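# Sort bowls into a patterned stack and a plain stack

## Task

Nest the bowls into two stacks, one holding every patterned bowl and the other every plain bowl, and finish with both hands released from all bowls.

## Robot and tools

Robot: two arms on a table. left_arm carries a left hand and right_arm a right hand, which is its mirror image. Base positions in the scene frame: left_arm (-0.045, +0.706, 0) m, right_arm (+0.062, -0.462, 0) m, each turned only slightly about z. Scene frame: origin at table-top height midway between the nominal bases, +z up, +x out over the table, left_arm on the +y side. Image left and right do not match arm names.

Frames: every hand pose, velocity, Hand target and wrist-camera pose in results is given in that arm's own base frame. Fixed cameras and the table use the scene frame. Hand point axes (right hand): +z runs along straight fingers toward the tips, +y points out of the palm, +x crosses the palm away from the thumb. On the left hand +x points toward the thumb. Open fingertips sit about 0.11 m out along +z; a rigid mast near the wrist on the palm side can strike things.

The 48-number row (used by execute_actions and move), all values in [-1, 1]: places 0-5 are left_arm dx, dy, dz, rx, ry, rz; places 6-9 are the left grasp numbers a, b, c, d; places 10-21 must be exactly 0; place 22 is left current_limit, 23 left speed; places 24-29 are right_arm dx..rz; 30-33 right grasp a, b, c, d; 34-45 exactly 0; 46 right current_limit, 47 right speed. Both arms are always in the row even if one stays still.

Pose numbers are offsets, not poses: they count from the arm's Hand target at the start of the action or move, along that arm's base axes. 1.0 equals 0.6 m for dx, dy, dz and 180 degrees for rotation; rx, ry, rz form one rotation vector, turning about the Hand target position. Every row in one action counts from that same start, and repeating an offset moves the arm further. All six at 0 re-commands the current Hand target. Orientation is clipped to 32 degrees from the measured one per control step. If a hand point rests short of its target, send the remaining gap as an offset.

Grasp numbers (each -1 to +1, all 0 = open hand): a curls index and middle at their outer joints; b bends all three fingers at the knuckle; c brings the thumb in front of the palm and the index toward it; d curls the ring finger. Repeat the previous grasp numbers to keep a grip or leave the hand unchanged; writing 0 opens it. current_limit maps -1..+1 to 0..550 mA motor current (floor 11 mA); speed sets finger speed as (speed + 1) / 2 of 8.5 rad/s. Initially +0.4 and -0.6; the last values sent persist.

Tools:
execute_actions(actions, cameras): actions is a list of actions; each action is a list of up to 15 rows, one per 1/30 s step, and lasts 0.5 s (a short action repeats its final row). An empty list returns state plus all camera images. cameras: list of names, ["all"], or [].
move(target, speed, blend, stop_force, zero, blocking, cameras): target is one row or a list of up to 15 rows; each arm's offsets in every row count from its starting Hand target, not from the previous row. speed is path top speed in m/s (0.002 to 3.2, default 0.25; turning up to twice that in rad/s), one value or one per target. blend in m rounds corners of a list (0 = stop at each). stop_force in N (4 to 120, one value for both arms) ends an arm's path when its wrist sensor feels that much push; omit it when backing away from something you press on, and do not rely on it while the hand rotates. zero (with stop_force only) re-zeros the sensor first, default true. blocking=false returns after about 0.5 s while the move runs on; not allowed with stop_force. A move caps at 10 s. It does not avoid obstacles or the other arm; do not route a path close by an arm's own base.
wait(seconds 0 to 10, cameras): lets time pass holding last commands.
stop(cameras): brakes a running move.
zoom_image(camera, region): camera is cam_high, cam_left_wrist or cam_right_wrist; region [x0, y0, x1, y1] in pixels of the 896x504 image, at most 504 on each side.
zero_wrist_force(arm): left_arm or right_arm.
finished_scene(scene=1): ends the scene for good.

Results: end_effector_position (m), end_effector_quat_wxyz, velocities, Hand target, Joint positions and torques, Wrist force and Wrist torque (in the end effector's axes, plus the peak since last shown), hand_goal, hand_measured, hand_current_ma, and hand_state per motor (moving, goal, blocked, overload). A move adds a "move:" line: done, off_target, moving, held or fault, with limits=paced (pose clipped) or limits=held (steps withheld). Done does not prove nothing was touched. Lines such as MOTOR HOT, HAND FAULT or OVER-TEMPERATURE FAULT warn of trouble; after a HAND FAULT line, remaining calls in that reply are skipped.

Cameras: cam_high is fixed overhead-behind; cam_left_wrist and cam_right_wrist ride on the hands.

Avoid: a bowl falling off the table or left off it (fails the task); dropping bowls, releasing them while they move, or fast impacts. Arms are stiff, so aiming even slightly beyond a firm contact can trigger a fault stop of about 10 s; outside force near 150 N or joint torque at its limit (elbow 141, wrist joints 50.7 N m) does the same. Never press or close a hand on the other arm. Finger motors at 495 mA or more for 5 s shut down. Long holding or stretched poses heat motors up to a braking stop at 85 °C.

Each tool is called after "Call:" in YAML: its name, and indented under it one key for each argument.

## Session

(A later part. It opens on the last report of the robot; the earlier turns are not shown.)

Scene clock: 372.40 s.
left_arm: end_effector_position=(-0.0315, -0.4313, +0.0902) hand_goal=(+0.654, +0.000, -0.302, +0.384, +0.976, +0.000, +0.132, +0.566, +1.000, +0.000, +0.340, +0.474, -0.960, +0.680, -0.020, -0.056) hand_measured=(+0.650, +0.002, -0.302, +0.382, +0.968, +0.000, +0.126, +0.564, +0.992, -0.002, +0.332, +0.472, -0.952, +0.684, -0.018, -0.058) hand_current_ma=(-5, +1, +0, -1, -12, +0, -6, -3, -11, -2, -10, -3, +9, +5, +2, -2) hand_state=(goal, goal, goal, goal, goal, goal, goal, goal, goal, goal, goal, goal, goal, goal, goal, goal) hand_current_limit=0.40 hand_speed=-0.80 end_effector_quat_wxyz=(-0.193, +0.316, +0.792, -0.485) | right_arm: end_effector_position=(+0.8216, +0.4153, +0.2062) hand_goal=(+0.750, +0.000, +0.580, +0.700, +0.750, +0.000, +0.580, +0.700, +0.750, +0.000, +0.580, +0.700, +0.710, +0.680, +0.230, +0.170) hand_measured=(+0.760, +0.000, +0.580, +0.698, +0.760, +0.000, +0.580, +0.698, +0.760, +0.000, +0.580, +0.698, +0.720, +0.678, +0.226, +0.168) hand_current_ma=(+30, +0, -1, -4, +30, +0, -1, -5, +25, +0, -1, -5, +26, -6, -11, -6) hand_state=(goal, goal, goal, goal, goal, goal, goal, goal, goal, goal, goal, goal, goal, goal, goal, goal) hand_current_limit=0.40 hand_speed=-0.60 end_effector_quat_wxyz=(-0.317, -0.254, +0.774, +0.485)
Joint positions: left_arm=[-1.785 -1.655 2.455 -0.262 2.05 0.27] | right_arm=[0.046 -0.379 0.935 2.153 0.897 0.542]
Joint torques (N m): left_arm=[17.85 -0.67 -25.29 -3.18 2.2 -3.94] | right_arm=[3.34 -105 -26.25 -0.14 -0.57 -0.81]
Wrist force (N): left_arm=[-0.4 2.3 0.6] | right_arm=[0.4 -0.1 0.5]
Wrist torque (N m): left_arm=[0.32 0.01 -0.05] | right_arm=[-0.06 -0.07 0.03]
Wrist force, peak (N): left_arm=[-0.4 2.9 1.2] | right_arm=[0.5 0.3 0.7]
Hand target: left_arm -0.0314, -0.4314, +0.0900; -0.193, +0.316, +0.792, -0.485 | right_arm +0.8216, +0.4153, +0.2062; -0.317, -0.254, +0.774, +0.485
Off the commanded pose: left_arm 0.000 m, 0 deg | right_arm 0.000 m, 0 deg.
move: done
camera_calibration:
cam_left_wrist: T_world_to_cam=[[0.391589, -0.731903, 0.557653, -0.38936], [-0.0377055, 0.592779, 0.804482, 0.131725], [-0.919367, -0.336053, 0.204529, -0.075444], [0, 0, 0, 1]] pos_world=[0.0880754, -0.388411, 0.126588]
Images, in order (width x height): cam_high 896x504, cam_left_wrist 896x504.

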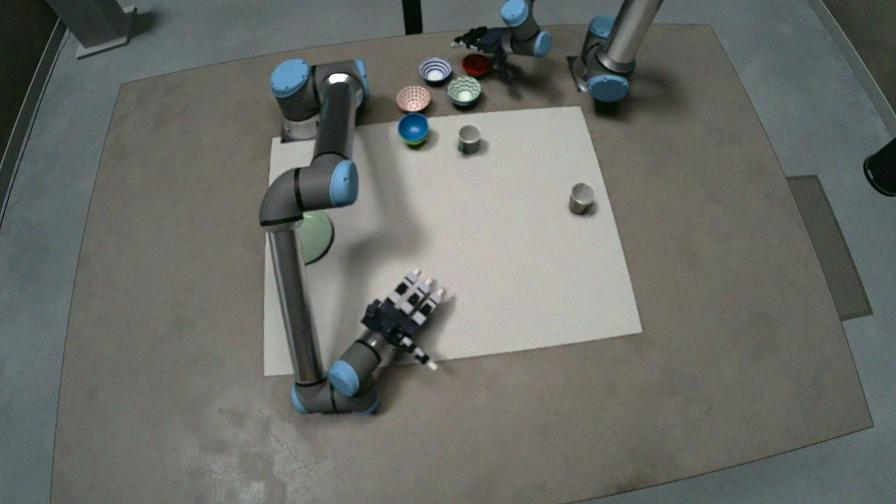

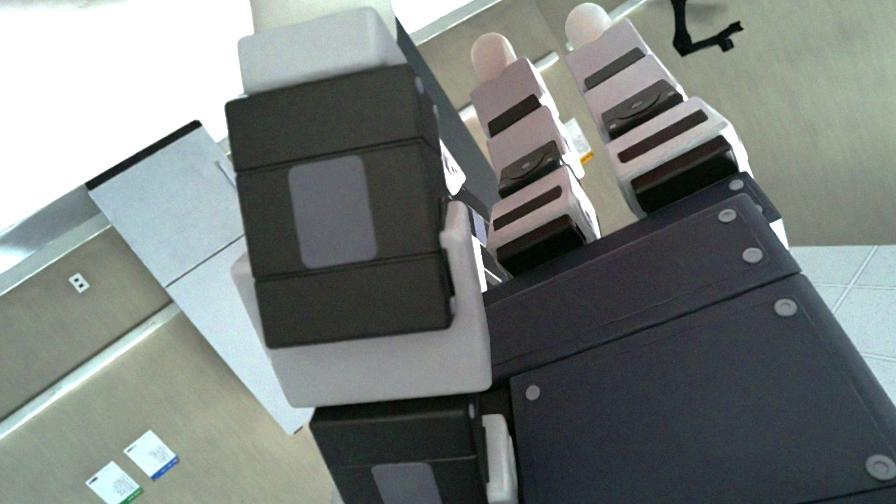

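Call:
move:
  target: [0,0,-0.07,0,0,0,0.3,-0.155,1.0,0.15,0,0,0,0,0,0,0,0,0,0,0,0,0.4,-0.8,0,0,0,0,0,0,0,0,0,0,0,0,0,0,0,0,0,0,0,0,0,0,0.4,-0.6]
  speed: 0.06
  stop_force: 6
  cameras: ["cam_high","cam_left_wrist"]

Call:
zoom_image:
  camera: "cam_high"
  region: [430, 30, 510, 85]

Scene clock: 375.20 s.
left_arm: end_effector_position=(-0.0314, -0.4314, +0.0480) hand_goal=(+0.654, +0.000, -0.302, +0.384, +0.976, +0.000, +0.132, +0.566, +1.000, +0.000, +0.340, +0.474, -0.960, +0.680, -0.020, -0.056) hand_measured=(+0.650, +0.002, -0.302, +0.382, +0.968, +0.000, +0.126, +0.564, +0.992, -0.002, +0.332, +0.472, -0.952, +0.684, -0.018, -0.058) hand_current_ma=(-5, +1, +0, -1, -12, +0, -6, -3, -11, -2, -10, -3, +9, +5, +2, -2) hand_state=(goal, goal, goal, goal, goal, goal, goal, goal, goal, goal, goal, goal, goal, goal, goal, goal) hand_current_limit=0.40 hand_speed=-0.80 end_effector_quat_wxyz=(-0.193, +0.316, +0.792, -0.485) | right_arm: end_effector_position=(+0.8216, +0.4153, +0.2062) hand_goal=(+0.750, +0.000, +0.580, +0.700, +0.750, +0.000, +0.580, +0.700, +0.750, +0.000, +0.580, +0.700, +0.710, +0.680, +0.230, +0.170) hand_measured=(+0.760, +0.000, +0.580, +0.698, +0.760, +0.000, +0.580, +0.698, +0.760, +0.000, +0.580, +0.698, +0.720, +0.678, +0.226, +0.168) hand_current_ma=(+30, +0, -1, -4, +30, +0, -1, -5, +25, +0, -1, -5, +26, -6, -11, -6) hand_state=(goal, goal, goal, goal, goal, goal, goal, goal, goal, goal, goal, goal, goal, goal, goal, goal) hand_current_limit=0.40 hand_speed=-0.60 end_effector_quat_wxyz=(-0.317, -0.254, +0.774, +0.485)
Joint positions: left_arm=[-1.785 -1.57 2.49 -0.381 2.05 0.27] | right_arm=[0.046 -0.379 0.935 2.153 0.897 0.542]
Joint torques (N m): left_arm=[11.72 -3.89 -22.28 -2.88 2.27 -3.83] | right_arm=[5.79 -105.95 -27.41 0 -0.73 -1.02]
Wrist force (N): left_arm=[-0.3 2.1 0.5] | right_arm=[0.2 -0.5 0.4]
Wrist torque (N m): left_arm=[0.30 0.00 -0.02] | right_arm=[-0.11 -0.04 0.02]
Wrist force, peak (N): left_arm=[-0.6 2.6 0.9] | right_arm=[0.2 -0.9 0.1]
Hand target: left_arm -0.0314, -0.4314, +0.0480; -0.193, +0.316, +0.792, -0.485 | right_arm +0.8216, +0.4153, +0.2062; -0.317, -0.254, +0.774, +0.485
Off the commanded pose: left_arm 0.000 m, 0 deg | right_arm 0.000 m, 0 deg.
move: done
camera_calibration:
cam_left_wrist: T_world_to_cam=[[0.391708, -0.73186, 0.557626, -0.365914], [-0.0376861, 0.592785, 0.804478, 0.165599], [-0.919318, -0.336135, 0.204618, -0.066785], [0, 0, 0, 1]] pos_world=[0.0881757, -0.388411, 0.084488]
Images, in order (width x height): cam_high 896x504, cam_left_wrist 896x504.

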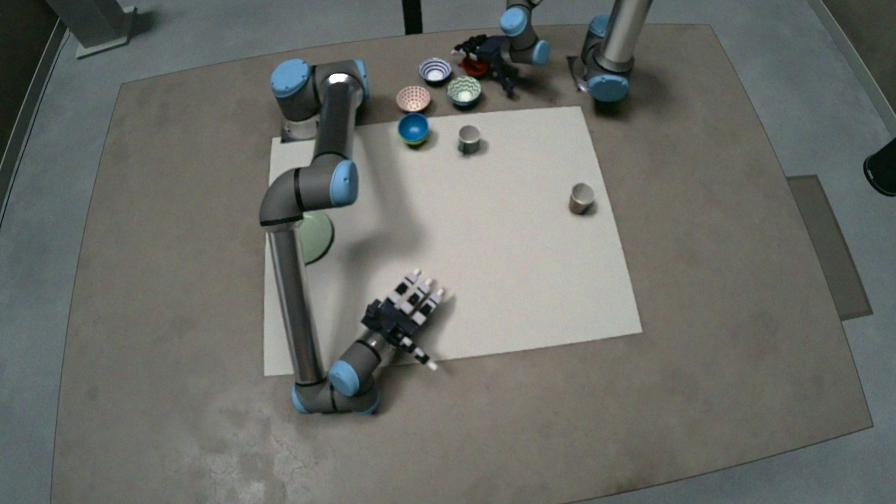

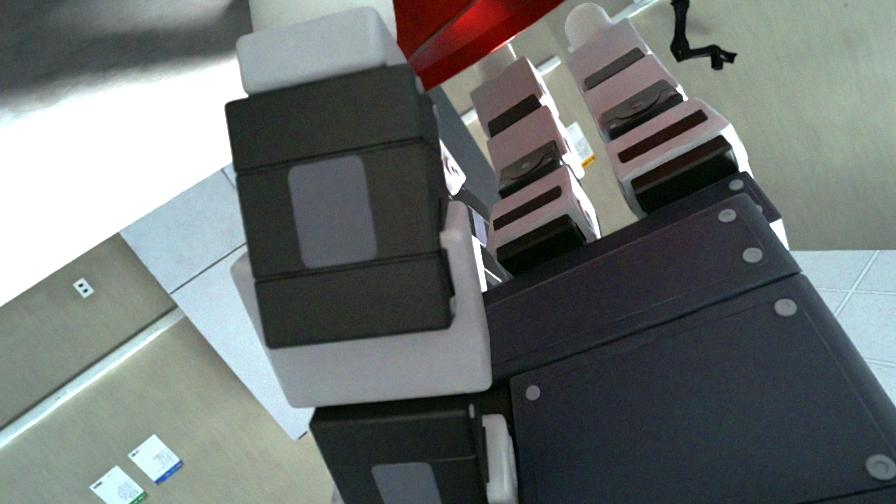

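Scaled by 6.300 from the camera's 896x504 image, which has a finer 1280x720 frame.

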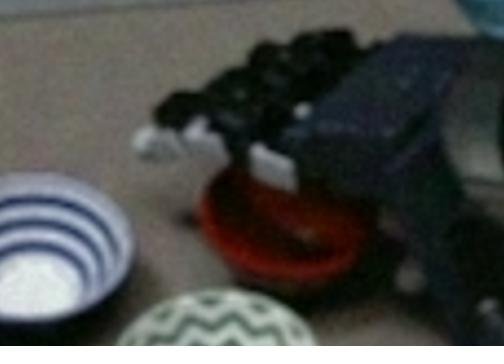

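Call:
move:
  target: [-0.0147,-0.0252,0,0,0,0,0.3,-0.155,1.0,0.15,0,0,0,0,0,0,0,0,0,0,0,0,0.4,-0.8,0,0,0,0,0,0,0,0,0,0,0,0,0,0,0,0,0,0,0,0,0,0,0.4,-0.6]
  speed: 0.03
  stop_force: 4
  cameras: []

Call:
move:
  target:
    - [0,0,0,0,0,0,0.42,-0.155,1.0,0.36,0,0,0,0,0,0,0,0,0,0,0,0,0.3,-0.9,0,0,0,0,0,0,0,0,0,0,0,0,0,0,0,0,0,0,0,0,0,0,0.4,-0.6]
    - [0,0,0,0,0,0,0.52,-0.155,1.0,0.46,0,0,0,0,0,0,0,0,0,0,0,0,0.3,-0.93,0,0,0,0,0,0,0,0,0,0,0,0,0,0,0,0,0,0,0,0,0,0,0.4,-0.6]
    - [0,0,0,0,0,0,0.6,-0.155,1.0,0.54,0,0,0,0,0,0,0,0,0,0,0,0,0.3,-0.93,0,0,0,0,0,0,0,0,0,0,0,0,0,0,0,0,0,0,0,0,0,0,0.4,-0.6]
  speed: 0.04
  cameras: ["cam_high","cam_left_wrist"]

Call:
zoom_image:
  camera: "cam_high"
  region: [430, 30, 510, 85]

Scene clock: 377.50 s.
left_arm: end_effector_position=(-0.0402, -0.4465, +0.0480) hand_goal=(+0.654, +0.000, -0.302, +0.384, +0.976, +0.000, +0.132, +0.566, +1.000, +0.000, +0.340, +0.474, -0.960, +0.680, -0.020, -0.056) hand_measured=(+0.650, +0.002, -0.302, +0.382, +0.968, +0.000, +0.126, +0.564, +0.992, -0.002, +0.332, +0.472, -0.952, +0.684, -0.018, -0.058) hand_current_ma=(-5, +1, +0, -1, -12, +0, -6, -3, -11, -2, -10, -3, +9, +5, +2, -2) hand_state=(goal, goal, goal, goal, goal, goal, goal, goal, goal, goal, goal, goal, goal, goal, goal, goal) hand_current_limit=0.40 hand_speed=-0.80 end_effector_quat_wxyz=(-0.193, +0.316, +0.792, -0.485) | right_arm: end_effector_position=(+0.8216, +0.4153, +0.2062) hand_goal=(+0.750, +0.000, +0.580, +0.700, +0.750, +0.000, +0.580, +0.700, +0.750, +0.000, +0.580, +0.700, +0.710, +0.680, +0.230, +0.170) hand_measured=(+0.760, +0.000, +0.580, +0.698, +0.760, +0.000, +0.580, +0.698, +0.760, +0.000, +0.580, +0.698, +0.720, +0.678, +0.226, +0.168) hand_current_ma=(+30, +0, -1, -4, +30, +0, -1, -5, +25, +0, -1, -5, +26, -6, -11, -6) hand_state=(goal, goal, goal, goal, goal, goal, goal, goal, goal, goal, goal, goal, goal, goal, goal, goal) hand_current_limit=0.40 hand_speed=-0.60 end_effector_quat_wxyz=(-0.317, -0.254, +0.774, +0.485)
Joint positions: left_arm=[-1.803 -1.55 2.468 -0.385 2.035 0.259] | right_arm=[0.046 -0.379 0.935 2.153 0.897 0.542]
Joint torques (N m): left_arm=[-10.56 -10.97 -34.06 -3.48 -1.41 -3.95] | right_arm=[3.08 -105.02 -26.71 0.43 -1.13 -0.54]
Wrist force (N): left_arm=[-0.2 2.0 0.8] | right_arm=[0.1 0.2 0.0]
Wrist torque (N m): left_arm=[0.28 -0.02 0.00] | right_arm=[0.00 -0.01 0.02]
Wrist force, peak (N): left_arm=[-0.4 2.6 0.5] | right_arm=[1.2 0.0 -0.3]
Hand target: left_arm -0.0402, -0.4465, +0.0480; -0.193, +0.316, +0.792, -0.485 | right_arm +0.8216, +0.4153, +0.2062; -0.317, -0.254, +0.774, +0.485
Off the commanded pose: left_arm 0.000 m, 0 deg | right_arm 0.000 m, 0 deg.
move: done
No camera images: "cameras" was empty.

Scene clock: 380.33 s.
left_arm: end_effector_position=(-0.0402, -0.4465, +0.0480) hand_goal=(+0.724, +0.000, -0.610, +0.100, +0.980, +0.000, -0.348, +0.130, +1.000, +0.000, -0.284, +0.016, -0.930, +0.680, -0.020, -0.100) hand_measured=(+0.710, +0.002, -0.606, +0.104, +0.978, +0.000, -0.330, +0.142, +1.000, -0.002, -0.264, +0.024, -0.924, +0.684, -0.004, -0.096) hand_current_ma=(-23, +1, +5, +4, -2, +0, +31, +18, +0, -2, +35, +11, +7, +4, +34, +8) hand_state=(goal, goal, goal, goal, goal, goal, goal, goal, goal, goal, goal, goal, goal, goal, goal, goal) hand_current_limit=0.30 hand_speed=-0.93 end_effector_quat_wxyz=(-0.193, +0.316, +0.792, -0.485) | right_arm: end_effector_position=(+0.8216, +0.4153, +0.2062) hand_goal=(+0.750, +0.000, +0.580, +0.700, +0.750, +0.000, +0.580, +0.700, +0.750, +0.000, +0.580, +0.700, +0.710, +0.680, +0.230, +0.170) hand_measured=(+0.760, +0.000, +0.580, +0.698, +0.760, +0.000, +0.580, +0.698, +0.760, +0.000, +0.580, +0.698, +0.720, +0.678, +0.226, +0.168) hand_current_ma=(+30, +0, -1, -4, +30, +0, -1, -5, +25, +0, -1, -5, +26, -6, -11, -6) hand_state=(goal, goal, goal, goal, goal, goal, goal, goal, goal, goal, goal, goal, goal, goal, goal, goal) hand_current_limit=0.40 hand_speed=-0.60 end_effector_quat_wxyz=(-0.317, -0.254, +0.774, +0.485)
Joint positions: left_arm=[-1.803 -1.55 2.468 -0.385 2.035 0.259] | right_arm=[0.046 -0.379 0.935 2.153 0.897 0.542]
Joint torques (N m): left_arm=[-14.61 -6.56 -34.39 -3.7 -1.68 -3.79] | right_arm=[5.95 -105.59 -27.49 0.92 -0.73 -0.72]
Wrist force (N): left_arm=[-0.7 1.9 0.9] | right_arm=[0.2 -0.1 0.1]
Wrist torque (N m): left_arm=[0.31 0.04 -0.03] | right_arm=[-0.04 -0.03 0.01]
Wrist force, peak (N): left_arm=[-0.6 2.4 0.7] | right_arm=[0.5 0.1 0.9]
Hand target: left_arm -0.0402, -0.4465, +0.0480; -0.193, +0.316, +0.792, -0.485 | right_arm +0.8216, +0.4153, +0.2062; -0.317, -0.254, +0.774, +0.485
Off the commanded pose: left_arm 0.000 m, 0 deg | right_arm 0.000 m, 0 deg.
move: done
camera_calibration:
cam_left_wrist: T_world_to_cam=[[0.391708, -0.73186, 0.557626, -0.373592], [-0.0376861, 0.592785, 0.804478, 0.174278], [-0.919318, -0.336135, 0.204618, -0.0799842], [0, 0, 0, 1]] pos_world=[0.0793757, -0.403611, 0.084488]
Images, in order (width x height): cam_high 896x504, cam_left_wrist 896x504.

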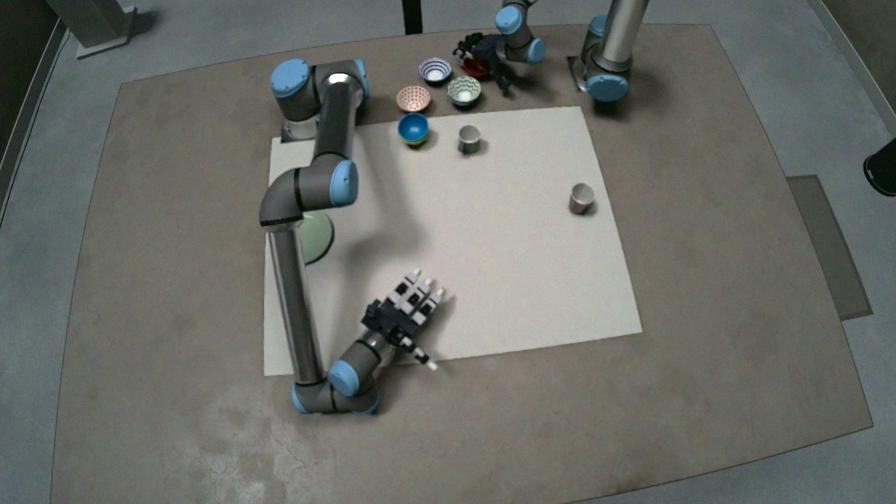

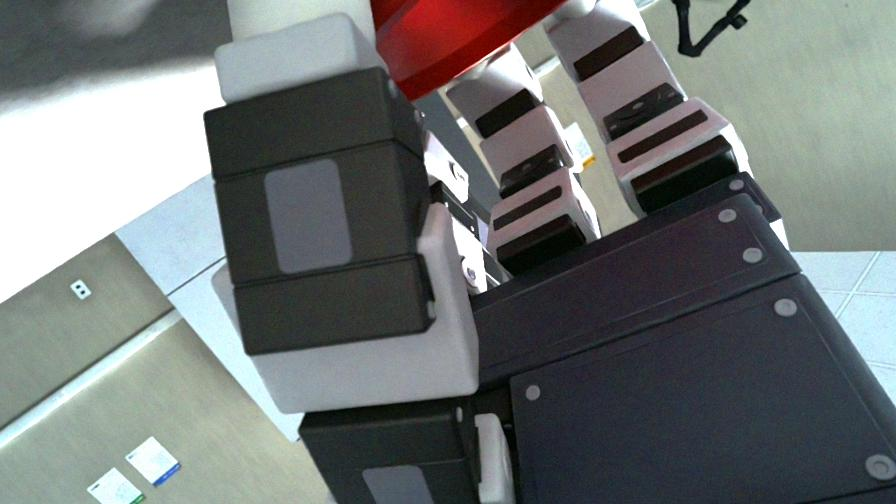

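Scaled by 6.300 from the camera's 896x504 image, which has a finer 1280x720 frame.

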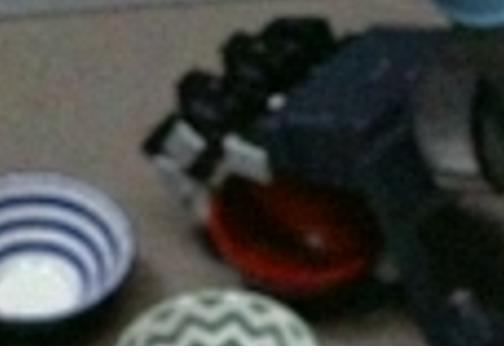

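Call:
move:
  target:
    - [0,0,0,0,0,0,0.66,-0.155,1.0,0.6,0,0,0,0,0,0,0,0,0,0,0,0,0.35,-0.93,0,0,0,0,0,0,0,0,0,0,0,0,0,0,0,0,0,0,0,0,0,0,0.4,-0.6]
    - [0,0,0,0,0,0,0.71,-0.155,1.0,0.65,0,0,0,0,0,0,0,0,0,0,0,0,0.35,-0.93,0,0,0,0,0,0,0,0,0,0,0,0,0,0,0,0,0,0,0,0,0,0,0.4,-0.6]
    - [0,0,0.03,0,0,0,0.71,-0.155,1.0,0.65,0,0,0,0,0,0,0,0,0,0,0,0,0.35,-0.93,0,0,0,0,0,0,0,0,0,0,0,0,0,0,0,0,0,0,0,0,0,0,0.4,-0.6]
  speed: 0.03
  cameras: ["cam_high","cam_left_wrist"]

Call:
zoom_image:
  camera: "cam_high"
  region: [430, 30, 510, 85]

Scene clock: 383.17 s.
left_arm: end_effector_position=(-0.0403, -0.4465, +0.0659) hand_goal=(+0.746, +0.000, -0.720, -0.006, +0.974, +0.000, -0.524, -0.030, +1.000, +0.000, -0.460, -0.116, -0.918, +0.680, -0.020, -0.118) hand_measured=(+0.732, +0.002, -0.714, -0.002, +0.998, +0.000, -0.442, +0.014, +1.000, -0.002, -0.382, -0.084, -0.882, +0.688, +0.060, -0.090) hand_current_ma=(-22, +1, +6, +4, +50, +0, +244, +105, +0, -2, +229, +68, +84, +12, +330, +86) hand_state=(goal, goal, goal, goal, blocked, goal, blocked, blocked, goal, goal, blocked, blocked, blocked, goal, blocked, blocked) hand_current_limit=0.35 hand_speed=-0.93 end_effector_quat_wxyz=(-0.193, +0.316, +0.792, -0.485) | right_arm: end_effector_position=(+0.8216, +0.4153, +0.2062) hand_goal=(+0.750, +0.000, +0.580, +0.700, +0.750, +0.000, +0.580, +0.700, +0.750, +0.000, +0.580, +0.700, +0.710, +0.680, +0.230, +0.170) hand_measured=(+0.760, +0.000, +0.580, +0.698, +0.760, +0.000, +0.580, +0.698, +0.760, +0.000, +0.580, +0.698, +0.720, +0.678, +0.226, +0.168) hand_current_ma=(+30, +0, -1, -4, +30, +0, -1, -5, +25, +0, -1, -5, +26, -6, -11, -6) hand_state=(goal, goal, goal, goal, goal, goal, goal, goal, goal, goal, goal, goal, goal, goal, goal, goal) hand_current_limit=0.40 hand_speed=-0.60 end_effector_quat_wxyz=(-0.317, -0.254, +0.774, +0.485)
Joint positions: left_arm=[-1.803 -1.586 2.455 -0.335 2.035 0.259] | right_arm=[0.046 -0.379 0.935 2.153 0.897 0.542]
Joint torques (N m): left_arm=[-6.5 -36.83 -36.05 3.73 0.93 -2.23] | right_arm=[5.78 -104.11 -26.01 0.51 -0.88 -0.52]
Wrist force (N): left_arm=[-0.2 2.8 1.3] | right_arm=[0.6 -0.1 0.1]
Wrist torque (N m): left_arm=[0.30 0.00 -0.03] | right_arm=[-0.04 -0.08 0.05]
Wrist force, peak (N): left_arm=[-0.4 2.9 1.4] | right_arm=[0.4 -0.8 0.3]
Hand target: left_arm -0.0402, -0.4465, +0.0660; -0.193, +0.316, +0.792, -0.485 | right_arm +0.8216, +0.4153, +0.2062; -0.317, -0.254, +0.774, +0.485
Off the commanded pose: left_arm 0.000 m, 0 deg | right_arm 0.000 m, 0 deg.
move: done
camera_calibration:
cam_left_wrist: T_world_to_cam=[[0.391708, -0.73186, 0.557626, -0.383478], [-0.0376861, 0.592785, 0.804478, 0.159954], [-0.919318, -0.336135, 0.204618, -0.0837184], [0, 0, 0, 1]] pos_world=[0.0792757, -0.403611, 0.102288]
Images, in order (width x height): cam_high 896x504, cam_left_wrist 896x504.

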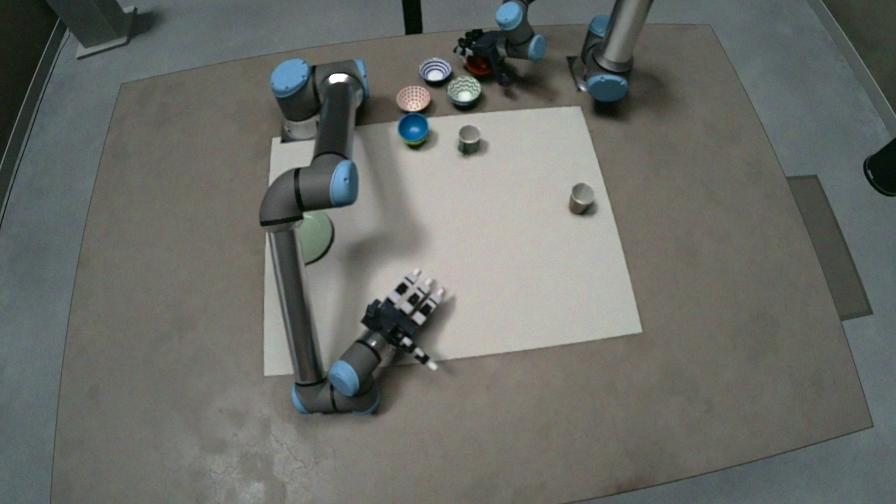

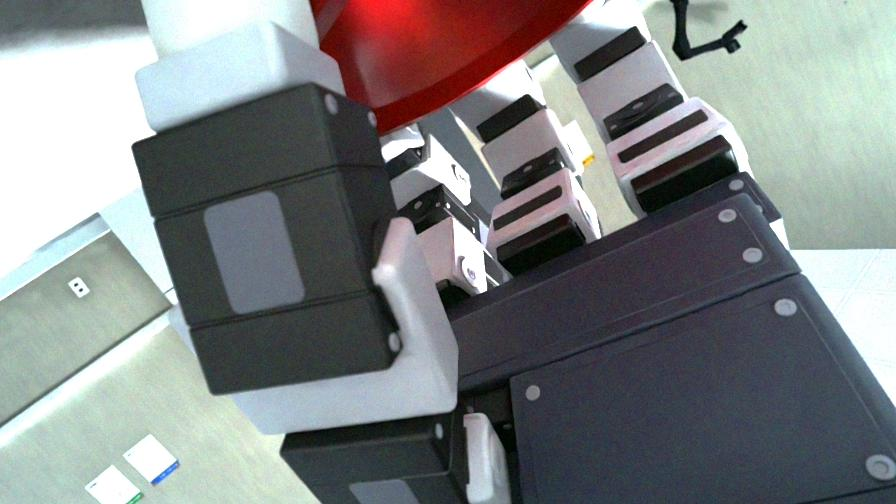

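Scaled by 6.300 from the camera's 896x504 image, which has a finer 1280x720 frame.

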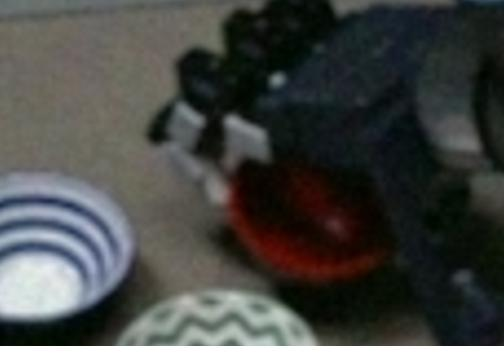

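Call:
move:
  target:
    - [0,0,0.16,0,0,0,0.71,-0.155,1.0,0.65,0,0,0,0,0,0,0,0,0,0,0,0,0.35,-0.93,0,0,0,0,0,0,0,0,0,0,0,0,0,0,0,0,0,0,0,0,0,0,0.4,-0.6]
    - [0.4807,-0.5405,0.16,0,0,0.3611,0.71,-0.155,1.0,0.65,0,0,0,0,0,0,0,0,0,0,0,0,0.35,-0.93,0,0,0,0,0,0,0,0,0,0,0,0,0,0,0,0,0,0,0,0,0,0,0.4,-0.6]
  speed: [0.1,0.2]
  cameras: ["cam_high","cam_left_wrist"]

Call:
zoom_image:
  camera: "cam_high"
  region: [380, 75, 460, 150]

Scene clock: 389.63 s.
left_arm: end_effector_position=(+0.2481, -0.7707, +0.1621) hand_goal=(+0.746, +0.000, -0.720, -0.006, +0.974, +0.000, -0.524, -0.030, +1.000, +0.000, -0.460, -0.116, -0.918, +0.680, -0.020, -0.118) hand_measured=(+0.734, +0.002, -0.714, -0.002, +0.998, +0.000, -0.442, +0.014, +1.000, -0.002, -0.382, -0.084, -0.880, +0.688, +0.060, -0.090) hand_current_ma=(-21, +1, +6, +4, +50, +0, +243, +104, +0, -2, +227, +68, +86, +12, +330, +86) hand_state=(goal, goal, goal, goal, blocked, goal, blocked, blocked, goal, goal, blocked, blocked, blocked, goal, blocked, blocked) hand_current_limit=0.35 hand_speed=-0.93 end_effector_quat_wxyz=(+0.098, -0.159, +0.838, -0.513) | right_arm: end_effector_position=(+0.8216, +0.4153, +0.2062) hand_goal=(+0.750, +0.000, +0.580, +0.700, +0.750, +0.000, +0.580, +0.700, +0.750, +0.000, +0.580, +0.700, +0.710, +0.680, +0.230, +0.170) hand_measured=(+0.760, +0.000, +0.580, +0.698, +0.760, +0.000, +0.580, +0.698, +0.760, +0.000, +0.580, +0.698, +0.720, +0.678, +0.226, +0.168) hand_current_ma=(+30, +0, -1, -4, +30, +0, -1, -5, +25, +0, -1, -5, +26, -6, -11, -6) hand_state=(goal, goal, goal, goal, goal, goal, goal, goal, goal, goal, goal, goal, goal, goal, goal, goal) hand_current_limit=0.40 hand_speed=-0.60 end_effector_quat_wxyz=(-0.317, -0.254, +0.774, +0.485)
Joint positions: left_arm=[-1.523 -1.272 1.847 -0.081 1.281 -0.152] | right_arm=[0.046 -0.379 0.935 2.153 0.897 0.542]
Joint torques (N m): left_arm=[18.85 -39.8 -46.05 3.43 -2.57 -4.18] | right_arm=[3.16 -105.49 -27.24 0 -0.1 -1.1]
Wrist force (N): left_arm=[-0.5 2.5 1.3] | right_arm=[0.0 -0.1 0.4]
Wrist torque (N m): left_arm=[0.29 0.07 -0.06] | right_arm=[-0.05 -0.01 0.00]
Wrist force, peak (N): left_arm=[-0.4 3.4 1.6] | right_arm=[0.6 -0.7 0.6]
Hand target: left_arm +0.2482, -0.7708, +0.1620; +0.098, -0.159, +0.838, -0.513 | right_arm +0.8216, +0.4153, +0.2062; -0.317, -0.254, +0.774, +0.485
Off the commanded pose: left_arm 0.000 m, 0 deg | right_arm 0.000 m, 0 deg.
move: done
camera_calibration:
cam_left_wrist: T_world_to_cam=[[0.828852, 0.0453714, 0.557625, -0.296758], [-0.553083, 0.216596, 0.804478, 0.123505], [-0.0842794, -0.975206, 0.204621, -0.646881], [0, 0, 0, 1]] pos_world=[0.259758, -0.644129, 0.198488]
Images, in order (width x height): cam_high 896x504, cam_left_wrist 896x504.

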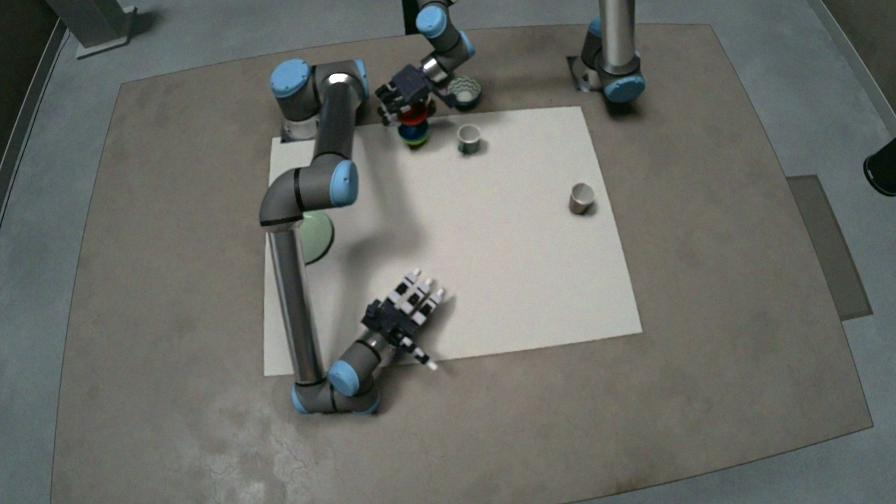

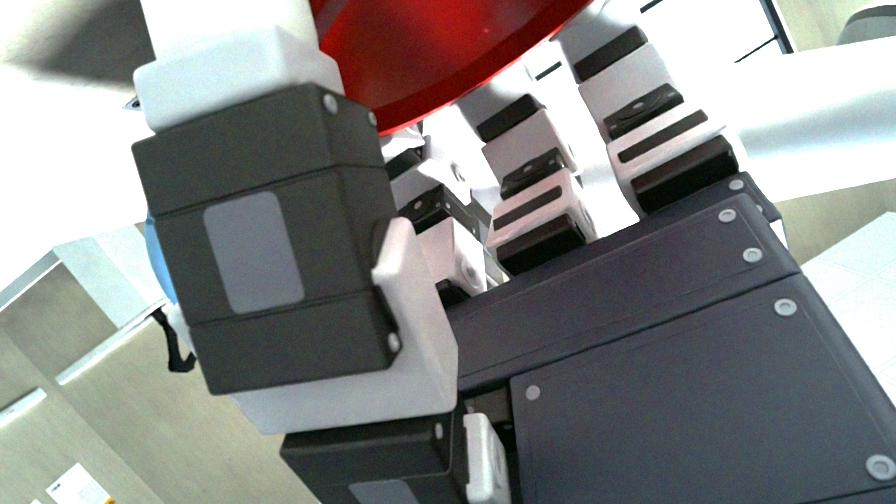

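Scaled by 6.300 from the camera's 896x504 image, which has a finer 1280x720 frame.

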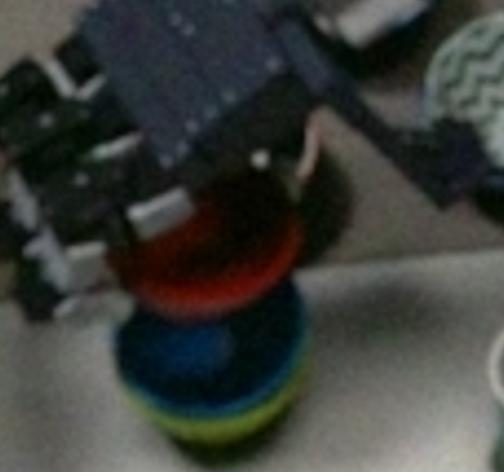

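Call:
zoom_image:
  camera: "cam_high"
  region: [390, 95, 440, 150]

Scaled by 9.164 from the camera's 896x504 image, which has a finer 1280x720 frame.

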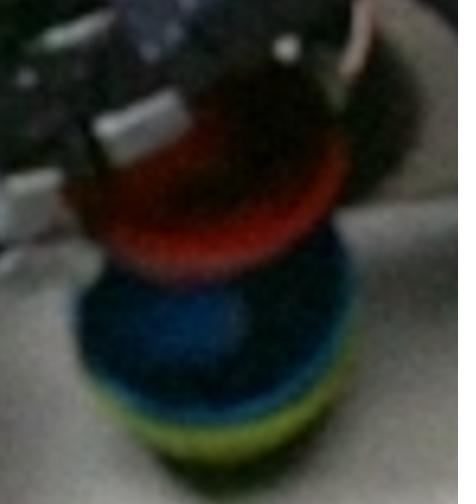

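Call:
move:
  target: [0.0,-0.003,-0.07,0,0,0,0.71,-0.155,1.0,0.65,0,0,0,0,0,0,0,0,0,0,0,0,0.35,-0.93,0,0,0,0,0,0,0,0,0,0,0,0,0,0,0,0,0,0,0,0,0,0,0.4,-0.6]
  speed: 0.06
  stop_force: 5
  cameras: ["cam_high"]

Call:
zoom_image:
  camera: "cam_high"
  region: [390, 95, 440, 150]

Scene clock: 392.57 s.
left_arm: end_effector_position=(+0.2482, -0.7726, +0.1200) hand_goal=(+0.746, +0.000, -0.720, -0.006, +0.974, +0.000, -0.524, -0.030, +1.000, +0.000, -0.460, -0.116, -0.918, +0.680, -0.020, -0.118) hand_measured=(+0.734, +0.002, -0.714, -0.002, +0.998, +0.000, -0.442, +0.014, +1.000, -0.002, -0.382, -0.084, -0.880, +0.688, +0.060, -0.090) hand_current_ma=(-21, +1, +6, +4, +50, +0, +243, +104, +0, -2, +227, +68, +86, +12, +330, +86) hand_state=(goal, goal, goal, goal, blocked, goal, blocked, blocked, goal, goal, blocked, blocked, blocked, goal, blocked, blocked) hand_current_limit=0.35 hand_speed=-0.93 end_effector_quat_wxyz=(+0.098, -0.159, +0.838, -0.513) | right_arm: end_effector_position=(+0.8216, +0.4153, +0.2062) hand_goal=(+0.750, +0.000, +0.580, +0.700, +0.750, +0.000, +0.580, +0.700, +0.750, +0.000, +0.580, +0.700, +0.710, +0.680, +0.230, +0.170) hand_measured=(+0.760, +0.000, +0.580, +0.698, +0.760, +0.000, +0.580, +0.698, +0.760, +0.000, +0.580, +0.698, +0.720, +0.678, +0.226, +0.168) hand_current_ma=(+30, +0, -1, -4, +30, +0, -1, -5, +25, +0, -1, -5, +26, -6, -11, -6) hand_state=(goal, goal, goal, goal, goal, goal, goal, goal, goal, goal, goal, goal, goal, goal, goal, goal) hand_current_limit=0.40 hand_speed=-0.60 end_effector_quat_wxyz=(-0.317, -0.254, +0.774, +0.485)
Joint positions: left_arm=[-1.523 -1.228 1.875 -0.152 1.28 -0.153] | right_arm=[0.046 -0.379 0.935 2.153 0.897 0.542]
Joint torques (N m): left_arm=[-8 -38.86 -30.18 -4.23 -1.65 1.62] | right_arm=[3.24 -104.72 -26.95 0.04 -0.53 -1.15]
Wrist force (N): left_arm=[-0.3 2.4 1.1] | right_arm=[0.3 -0.4 -0.2]
Wrist torque (N m): left_arm=[0.32 0.03 -0.04] | right_arm=[-0.03 -0.04 0.02]
Wrist force, peak (N): left_arm=[-0.3 2.8 1.4] | right_arm=[0.4 -0.4 0.7]
Hand target: left_arm +0.2482, -0.7726, +0.1200; +0.098, -0.159, +0.838, -0.513 | right_arm +0.8216, +0.4153, +0.2062; -0.317, -0.254, +0.774, +0.485
Off the commanded pose: left_arm 0.000 m, 0 deg | right_arm 0.000 m, 0 deg.
move: done
Images, in order (width x height): cam_high 896x504.

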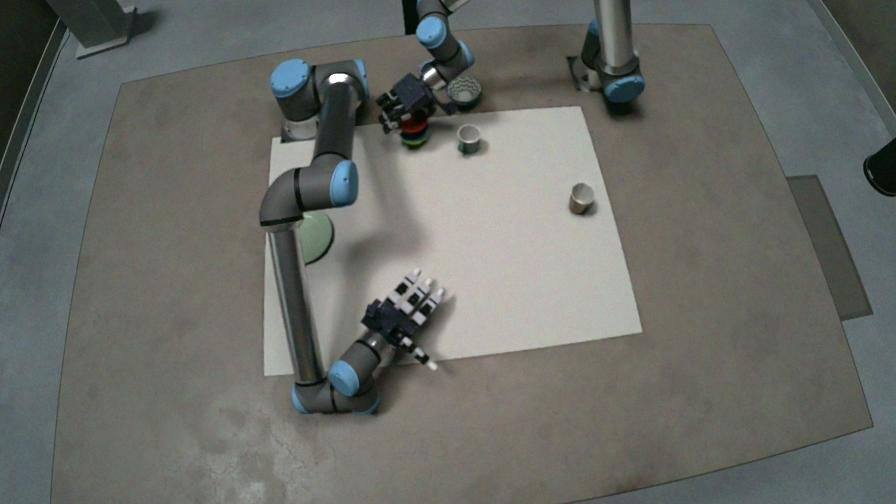

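Scaled by 9.164 from the camera's 896x504 image, which has a finer 1280x720 frame.

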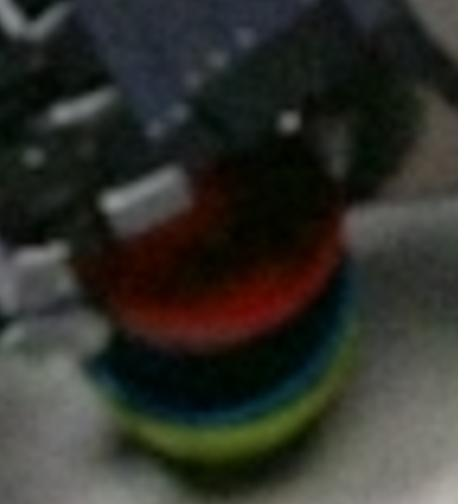

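Call:
move:
  target: [0,0,-0.09,0,0,0,0.71,-0.155,1.0,0.65,0,0,0,0,0,0,0,0,0,0,0,0,0.35,-0.93,0,0,0,0,0,0,0,0,0,0,0,0,0,0,0,0,0,0,0,0,0,0,0.4,-0.6]
  speed: 0.02
  stop_force: 4
  cameras: ["cam_high","cam_left_wrist"]

Call:
zoom_image:
  camera: "cam_high"
  region: [390, 95, 440, 150]

Scene clock: 396.00 s.
left_arm: end_effector_position=(+0.2482, -0.7726, +0.0908) hand_goal=(+0.746, +0.000, -0.720, -0.006, +0.974, +0.000, -0.524, -0.030, +1.000, +0.000, -0.460, -0.116, -0.918, +0.680, -0.020, -0.118) hand_measured=(+0.734, +0.002, -0.714, -0.002, +0.998, +0.000, -0.444, +0.006, +1.000, -0.002, -0.386, -0.084, -0.880, +0.688, +0.062, -0.090) hand_current_ma=(-20, +1, +6, +4, +51, +0, +235, +77, +0, -2, +211, +65, +86, +12, +347, +88) hand_state=(goal, goal, goal, goal, blocked, goal, blocked, blocked, goal, goal, blocked, blocked, blocked, goal, blocked, blocked) hand_current_limit=0.35 hand_speed=-0.93 end_effector_quat_wxyz=(+0.098, -0.159, +0.838, -0.513) | right_arm: end_effector_position=(+0.8216, +0.4153, +0.2062) hand_goal=(+0.750, +0.000, +0.580, +0.700, +0.750, +0.000, +0.580, +0.700, +0.750, +0.000, +0.580, +0.700, +0.710, +0.680, +0.230, +0.170) hand_measured=(+0.760, +0.000, +0.580, +0.698, +0.760, +0.000, +0.580, +0.698, +0.760, +0.000, +0.580, +0.698, +0.720, +0.678, +0.226, +0.168) hand_current_ma=(+30, +0, -1, -4, +30, +0, -1, -5, +25, +0, -1, -5, +26, -6, -11, -6) hand_state=(goal, goal, goal, goal, goal, goal, goal, goal, goal, goal, goal, goal, goal, goal, goal, goal) hand_current_limit=0.40 hand_speed=-0.60 end_effector_quat_wxyz=(-0.317, -0.254, +0.774, +0.485)
Joint positions: left_arm=[-1.523 -1.197 1.894 -0.202 1.28 -0.153] | right_arm=[0.046 -0.379 0.935 2.153 0.897 0.542]
Joint torques (N m): left_arm=[-5.61 -71.01 -41.15 4.37 0.54 2.25] | right_arm=[6.25 -106.01 -25.97 0.2 -0.82 -1.18]
Wrist force (N): left_arm=[0.1 1.5 0.5] | right_arm=[-0.1 0.0 0.1]
Wrist torque (N m): left_arm=[0.34 -0.01 -0.01] | right_arm=[0.00 0.01 -0.01]
Wrist force, peak (N): left_arm=[0.5 -3.5 -1.3] | right_arm=[0.7 -0.3 0.1]
Hand target: left_arm +0.2482, -0.7726, +0.0908; +0.098, -0.159, +0.838, -0.513 (not the last commanded pose) | right_arm +0.8216, +0.4153, +0.2062; -0.317, -0.254, +0.774, +0.485
Off the commanded pose: left_arm 0.025 m, 0 deg | right_arm 0.000 m, 0 deg.
move: contact (left_arm)
camera_calibration:
cam_left_wrist: T_world_to_cam=[[0.82883, 0.0457147, 0.557629, -0.256821], [-0.553176, 0.216377, 0.804473, 0.181156], [-0.0838819, -0.975239, 0.204628, -0.63438], [0, 0, 0, 1]] pos_world=[0.25986, -0.646129, 0.127288]
Images, in order (width x height): cam_high 896x504, cam_left_wrist 896x504.

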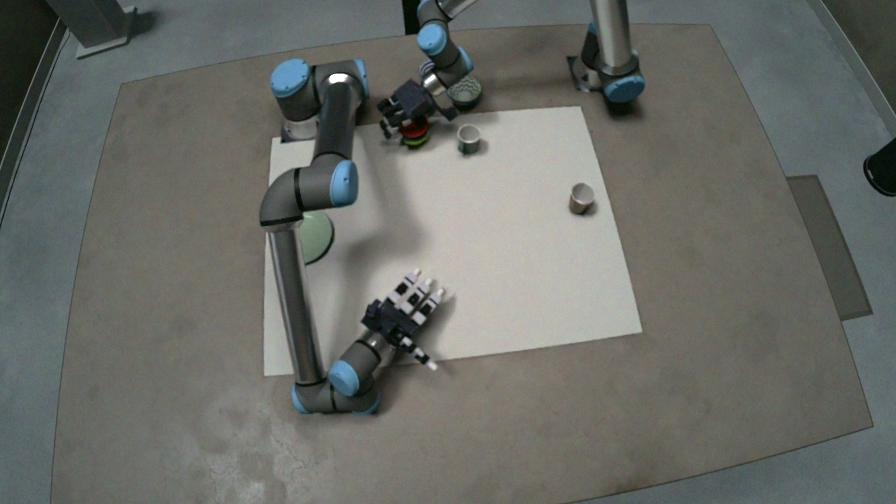

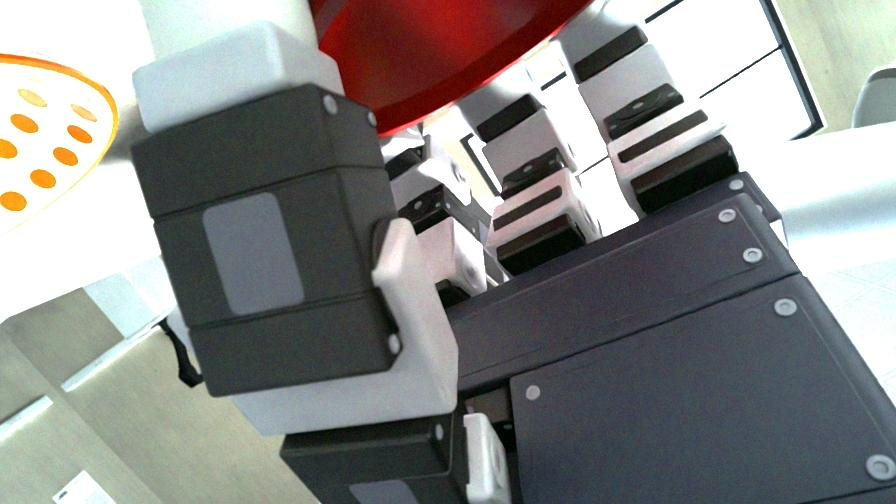

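Scaled by 9.164 from the camera's 896x504 image, which has a finer 1280x720 frame.

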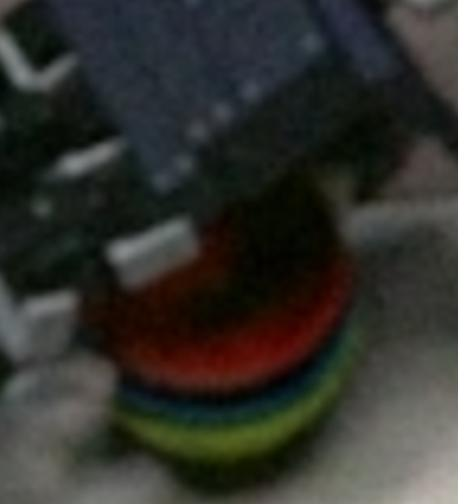

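Call:
move:
  target:
    - [-0.0018,0.0047,0,0,0,0,0.65,-0.155,1.0,0.59,0,0,0,0,0,0,0,0,0,0,0,0,0.35,-0.95,0,0,0,0,0,0,0,0,0,0,0,0,0,0,0,0,0,0,0,0,0,0,0.4,-0.6]
    - [-0.0043,0.0109,0,0,0,0,0.57,-0.155,1.0,0.51,0,0,0,0,0,0,0,0,0,0,0,0,0.35,-0.95,0,0,0,0,0,0,0,0,0,0,0,0,0,0,0,0,0,0,0,0,0,0,0.4,-0.6]
    - [-0.0073,0.0186,0,0,0,0,0.45,-0.155,1.0,0.38,0,0,0,0,0,0,0,0,0,0,0,0,0.35,-0.92,0,0,0,0,0,0,0,0,0,0,0,0,0,0,0,0,0,0,0,0,0,0,0.4,-0.6]
    - [-0.0098,0.0248,0,0,0,0,0.3,-0.155,1.0,0.15,0,0,0,0,0,0,0,0,0,0,0,0,0.35,-0.85,0,0,0,0,0,0,0,0,0,0,0,0,0,0,0,0,0,0,0,0,0,0,0.4,-0.6]
  speed: 0.02
  cameras: ["cam_high","cam_left_wrist"]

Call:
zoom_image:
  camera: "cam_high"
  region: [390, 95, 440, 150]

Scene clock: 402.23 s.
left_arm: end_effector_position=(+0.2423, -0.7577, +0.0908) hand_goal=(+0.654, +0.000, -0.302, +0.384, +0.976, +0.000, +0.132, +0.566, +1.000, +0.000, +0.340, +0.474, -0.960, +0.680, -0.020, -0.056) hand_measured=(+0.650, +0.002, -0.306, +0.382, +0.968, +0.000, +0.126, +0.564, +0.992, -0.002, +0.332, +0.470, -0.946, +0.686, -0.012, -0.056) hand_current_ma=(-4, +1, -3, -3, -11, +0, -7, -3, -10, -2, -11, -3, +23, +8, +13, +0) hand_state=(goal, goal, goal, goal, goal, goal, goal, goal, goal, goal, goal, goal, goal, goal, goal, goal) hand_current_limit=0.35 hand_speed=-0.85 end_effector_quat_wxyz=(+0.098, -0.159, +0.838, -0.513) | right_arm: end_effector_position=(+0.8216, +0.4153, +0.2062) hand_goal=(+0.750, +0.000, +0.580, +0.700, +0.750, +0.000, +0.580, +0.700, +0.750, +0.000, +0.580, +0.700, +0.710, +0.680, +0.230, +0.170) hand_measured=(+0.760, +0.000, +0.580, +0.698, +0.760, +0.000, +0.580, +0.698, +0.760, +0.000, +0.580, +0.698, +0.720, +0.678, +0.226, +0.168) hand_current_ma=(+30, +0, -1, -4, +30, +0, -1, -5, +25, +0, -1, -5, +26, -6, -11, -6) hand_state=(goal, goal, goal, goal, goal, goal, goal, goal, goal, goal, goal, goal, goal, goal, goal, goal) hand_current_limit=0.40 hand_speed=-0.60 end_effector_quat_wxyz=(-0.317, -0.254, +0.774, +0.485)
Joint positions: left_arm=[-1.532 -1.219 1.927 -0.212 1.273 -0.157] | right_arm=[0.046 -0.379 0.935 2.153 0.897 0.542]
Joint torques (N m): left_arm=[-13.65 -67.44 -28.88 -3.41 -2.47 -3.87] | right_arm=[4.72 -103.48 -26.72 0.03 -0.53 -1.08]
Wrist force (N): left_arm=[-0.6 1.8 0.4] | right_arm=[0.0 -0.1 0.2]
Wrist torque (N m): left_arm=[0.31 0.03 -0.06] | right_arm=[-0.04 -0.01 0.00]
Wrist force, peak (N): left_arm=[-0.4 2.5 0.8] | right_arm=[0.6 -0.2 0.7]
Hand target: left_arm +0.2423, -0.7577, +0.0908; +0.098, -0.159, +0.838, -0.513 | right_arm +0.8216, +0.4153, +0.2062; -0.317, -0.254, +0.774, +0.485
Off the commanded pose: left_arm 0.000 m, 0 deg | right_arm 0.000 m, 0 deg.
move: done
camera_calibration:
cam_left_wrist: T_world_to_cam=[[0.82883, 0.0457147, 0.557629, -0.252612], [-0.553176, 0.216377, 0.804473, 0.174668], [-0.0838819, -0.975239, 0.204628, -0.620343], [0, 0, 0, 1]] pos_world=[0.25396, -0.631229, 0.127288]
Images, in order (width x height): cam_high 896x504, cam_left_wrist 896x504.

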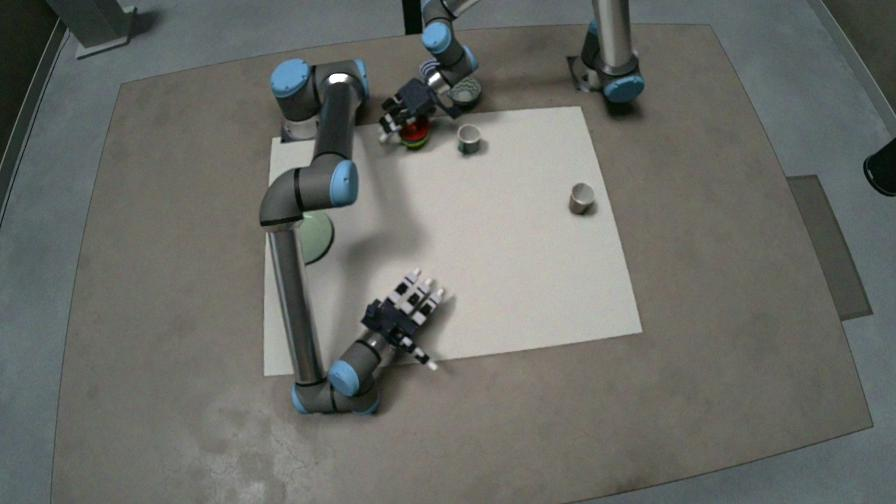

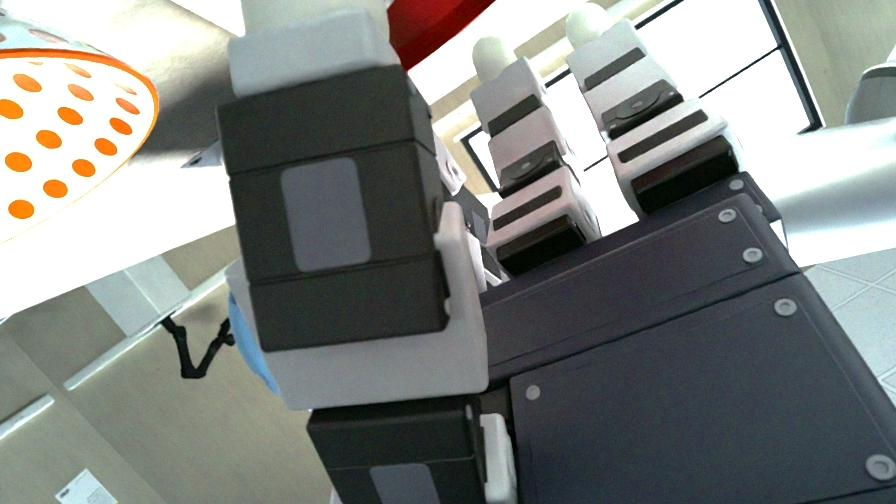

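Scaled by 9.164 from the camera's 896x504 image, which has a finer 1280x720 frame.

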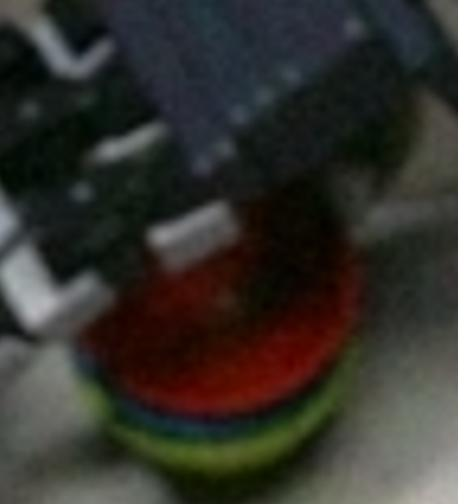

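Call:
move:
  target:
    - [-0.0098,0.0248,0,0,0,0,0.3,-0.155,1.0,0.15,0,0,0,0,0,0,0,0,0,0,0,0,0.35,-0.85,0,0,0,0,0,0,0,0,0,0,0,0,0,0,0,0,0,0,0,0,0,0,0.4,-0.6]
    - [-0.0098,0.0248,0.13,0,0,0,0.3,-0.155,1.0,0.15,0,0,0,0,0,0,0,0,0,0,0,0,0.35,-0.85,0,0,0,0,0,0,0,0,0,0,0,0,0,0,0,0,0,0,0,0,0,0,0.4,-0.6]
  speed: 0.05
  cameras: ["cam_high","cam_left_wrist"]

Call:
zoom_image:
  camera: "cam_high"
  region: [380, 75, 460, 150]

Scene clock: 406.87 s.
left_arm: end_effector_position=(+0.2364, -0.7428, +0.1686) hand_goal=(+0.654, +0.000, -0.302, +0.384, +0.976, +0.000, +0.132, +0.566, +1.000, +0.000, +0.340, +0.474, -0.960, +0.680, -0.020, -0.056) hand_measured=(+0.650, +0.002, -0.304, +0.382, +0.968, +0.000, +0.126, +0.564, +0.992, -0.002, +0.332, +0.470, -0.952, +0.684, -0.018, -0.056) hand_current_ma=(-4, +1, -3, -3, -11, +0, -7, -3, -11, -2, -11, -3, +11, +5, +2, +0) hand_state=(goal, goal, goal, goal, goal, goal, goal, goal, goal, goal, goal, goal, goal, goal, goal, goal) hand_current_limit=0.35 hand_speed=-0.85 end_effector_quat_wxyz=(+0.098, -0.159, +0.838, -0.513) | right_arm: end_effector_position=(+0.8216, +0.4153, +0.2062) hand_goal=(+0.750, +0.000, +0.580, +0.700, +0.750, +0.000, +0.580, +0.700, +0.750, +0.000, +0.580, +0.700, +0.710, +0.680, +0.230, +0.170) hand_measured=(+0.760, +0.000, +0.580, +0.698, +0.760, +0.000, +0.580, +0.698, +0.760, +0.000, +0.580, +0.698, +0.720, +0.678, +0.226, +0.168) hand_current_ma=(+30, +0, -1, -4, +30, +0, -1, -5, +25, +0, -1, -5, +26, -6, -11, -6) hand_state=(goal, goal, goal, goal, goal, goal, goal, goal, goal, goal, goal, goal, goal, goal, goal, goal) hand_current_limit=0.40 hand_speed=-0.60 end_effector_quat_wxyz=(-0.317, -0.254, +0.774, +0.485)
Joint positions: left_arm=[-1.541 -1.323 1.902 -0.082 1.264 -0.161] | right_arm=[0.046 -0.379 0.935 2.153 0.897 0.542]
Joint torques (N m): left_arm=[-9.89 -60.93 -44.81 3.25 -2.8 -2.59] | right_arm=[4.64 -106.18 -26.37 -0.12 -0.74 -1.07]
Wrist force (N): left_arm=[-0.5 1.8 1.0] | right_arm=[0.6 0.3 -0.1]
Wrist torque (N m): left_arm=[0.24 0.05 -0.05] | right_arm=[0.03 -0.08 0.06]
Wrist force, peak (N): left_arm=[-0.5 2.5 0.7] | right_arm=[0.9 -0.1 0.2]
Hand target: left_arm +0.2364, -0.7428, +0.1688; +0.098, -0.159, +0.838, -0.513 | right_arm +0.8216, +0.4153, +0.2062; -0.317, -0.254, +0.774, +0.485
Off the commanded pose: left_arm 0.000 m, 0 deg | right_arm 0.000 m, 0 deg.
move: done
camera_calibration:
cam_left_wrist: T_world_to_cam=[[0.828823, 0.045634, 0.557647, -0.291838], [-0.553172, 0.216431, 0.804461, 0.105627], [-0.0839812, -0.975231, 0.204626, -0.622197], [0, 0, 0, 1]] pos_world=[0.248059, -0.616329, 0.205088]
Images, in order (width x height): cam_high 896x504, cam_left_wrist 896x504.

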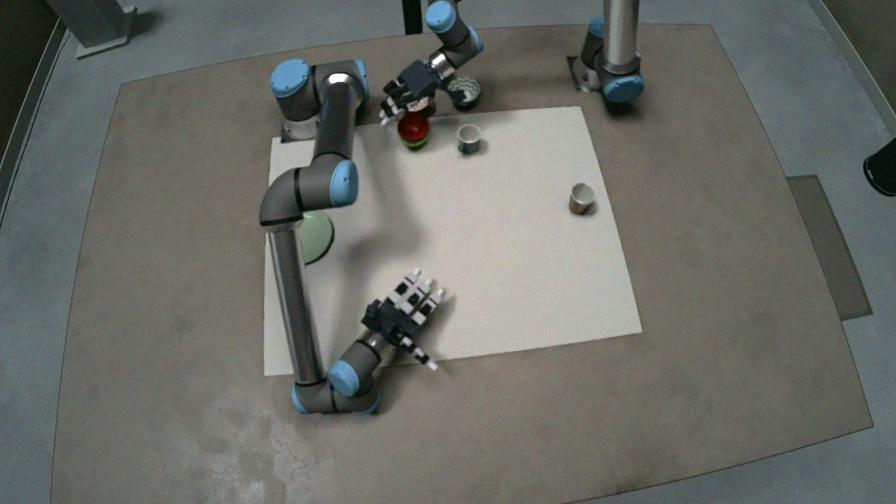

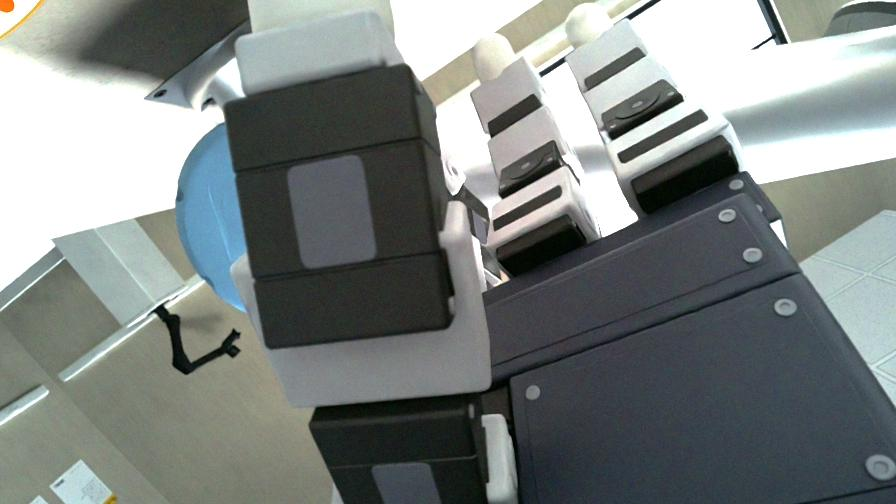

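Scaled by 6.300 from the camera's 896x504 image, which has a finer 1280x720 frame.

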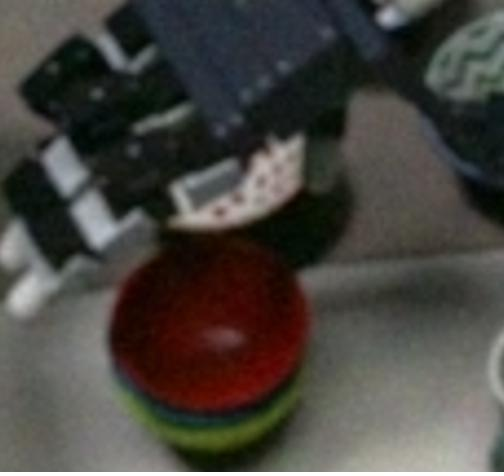

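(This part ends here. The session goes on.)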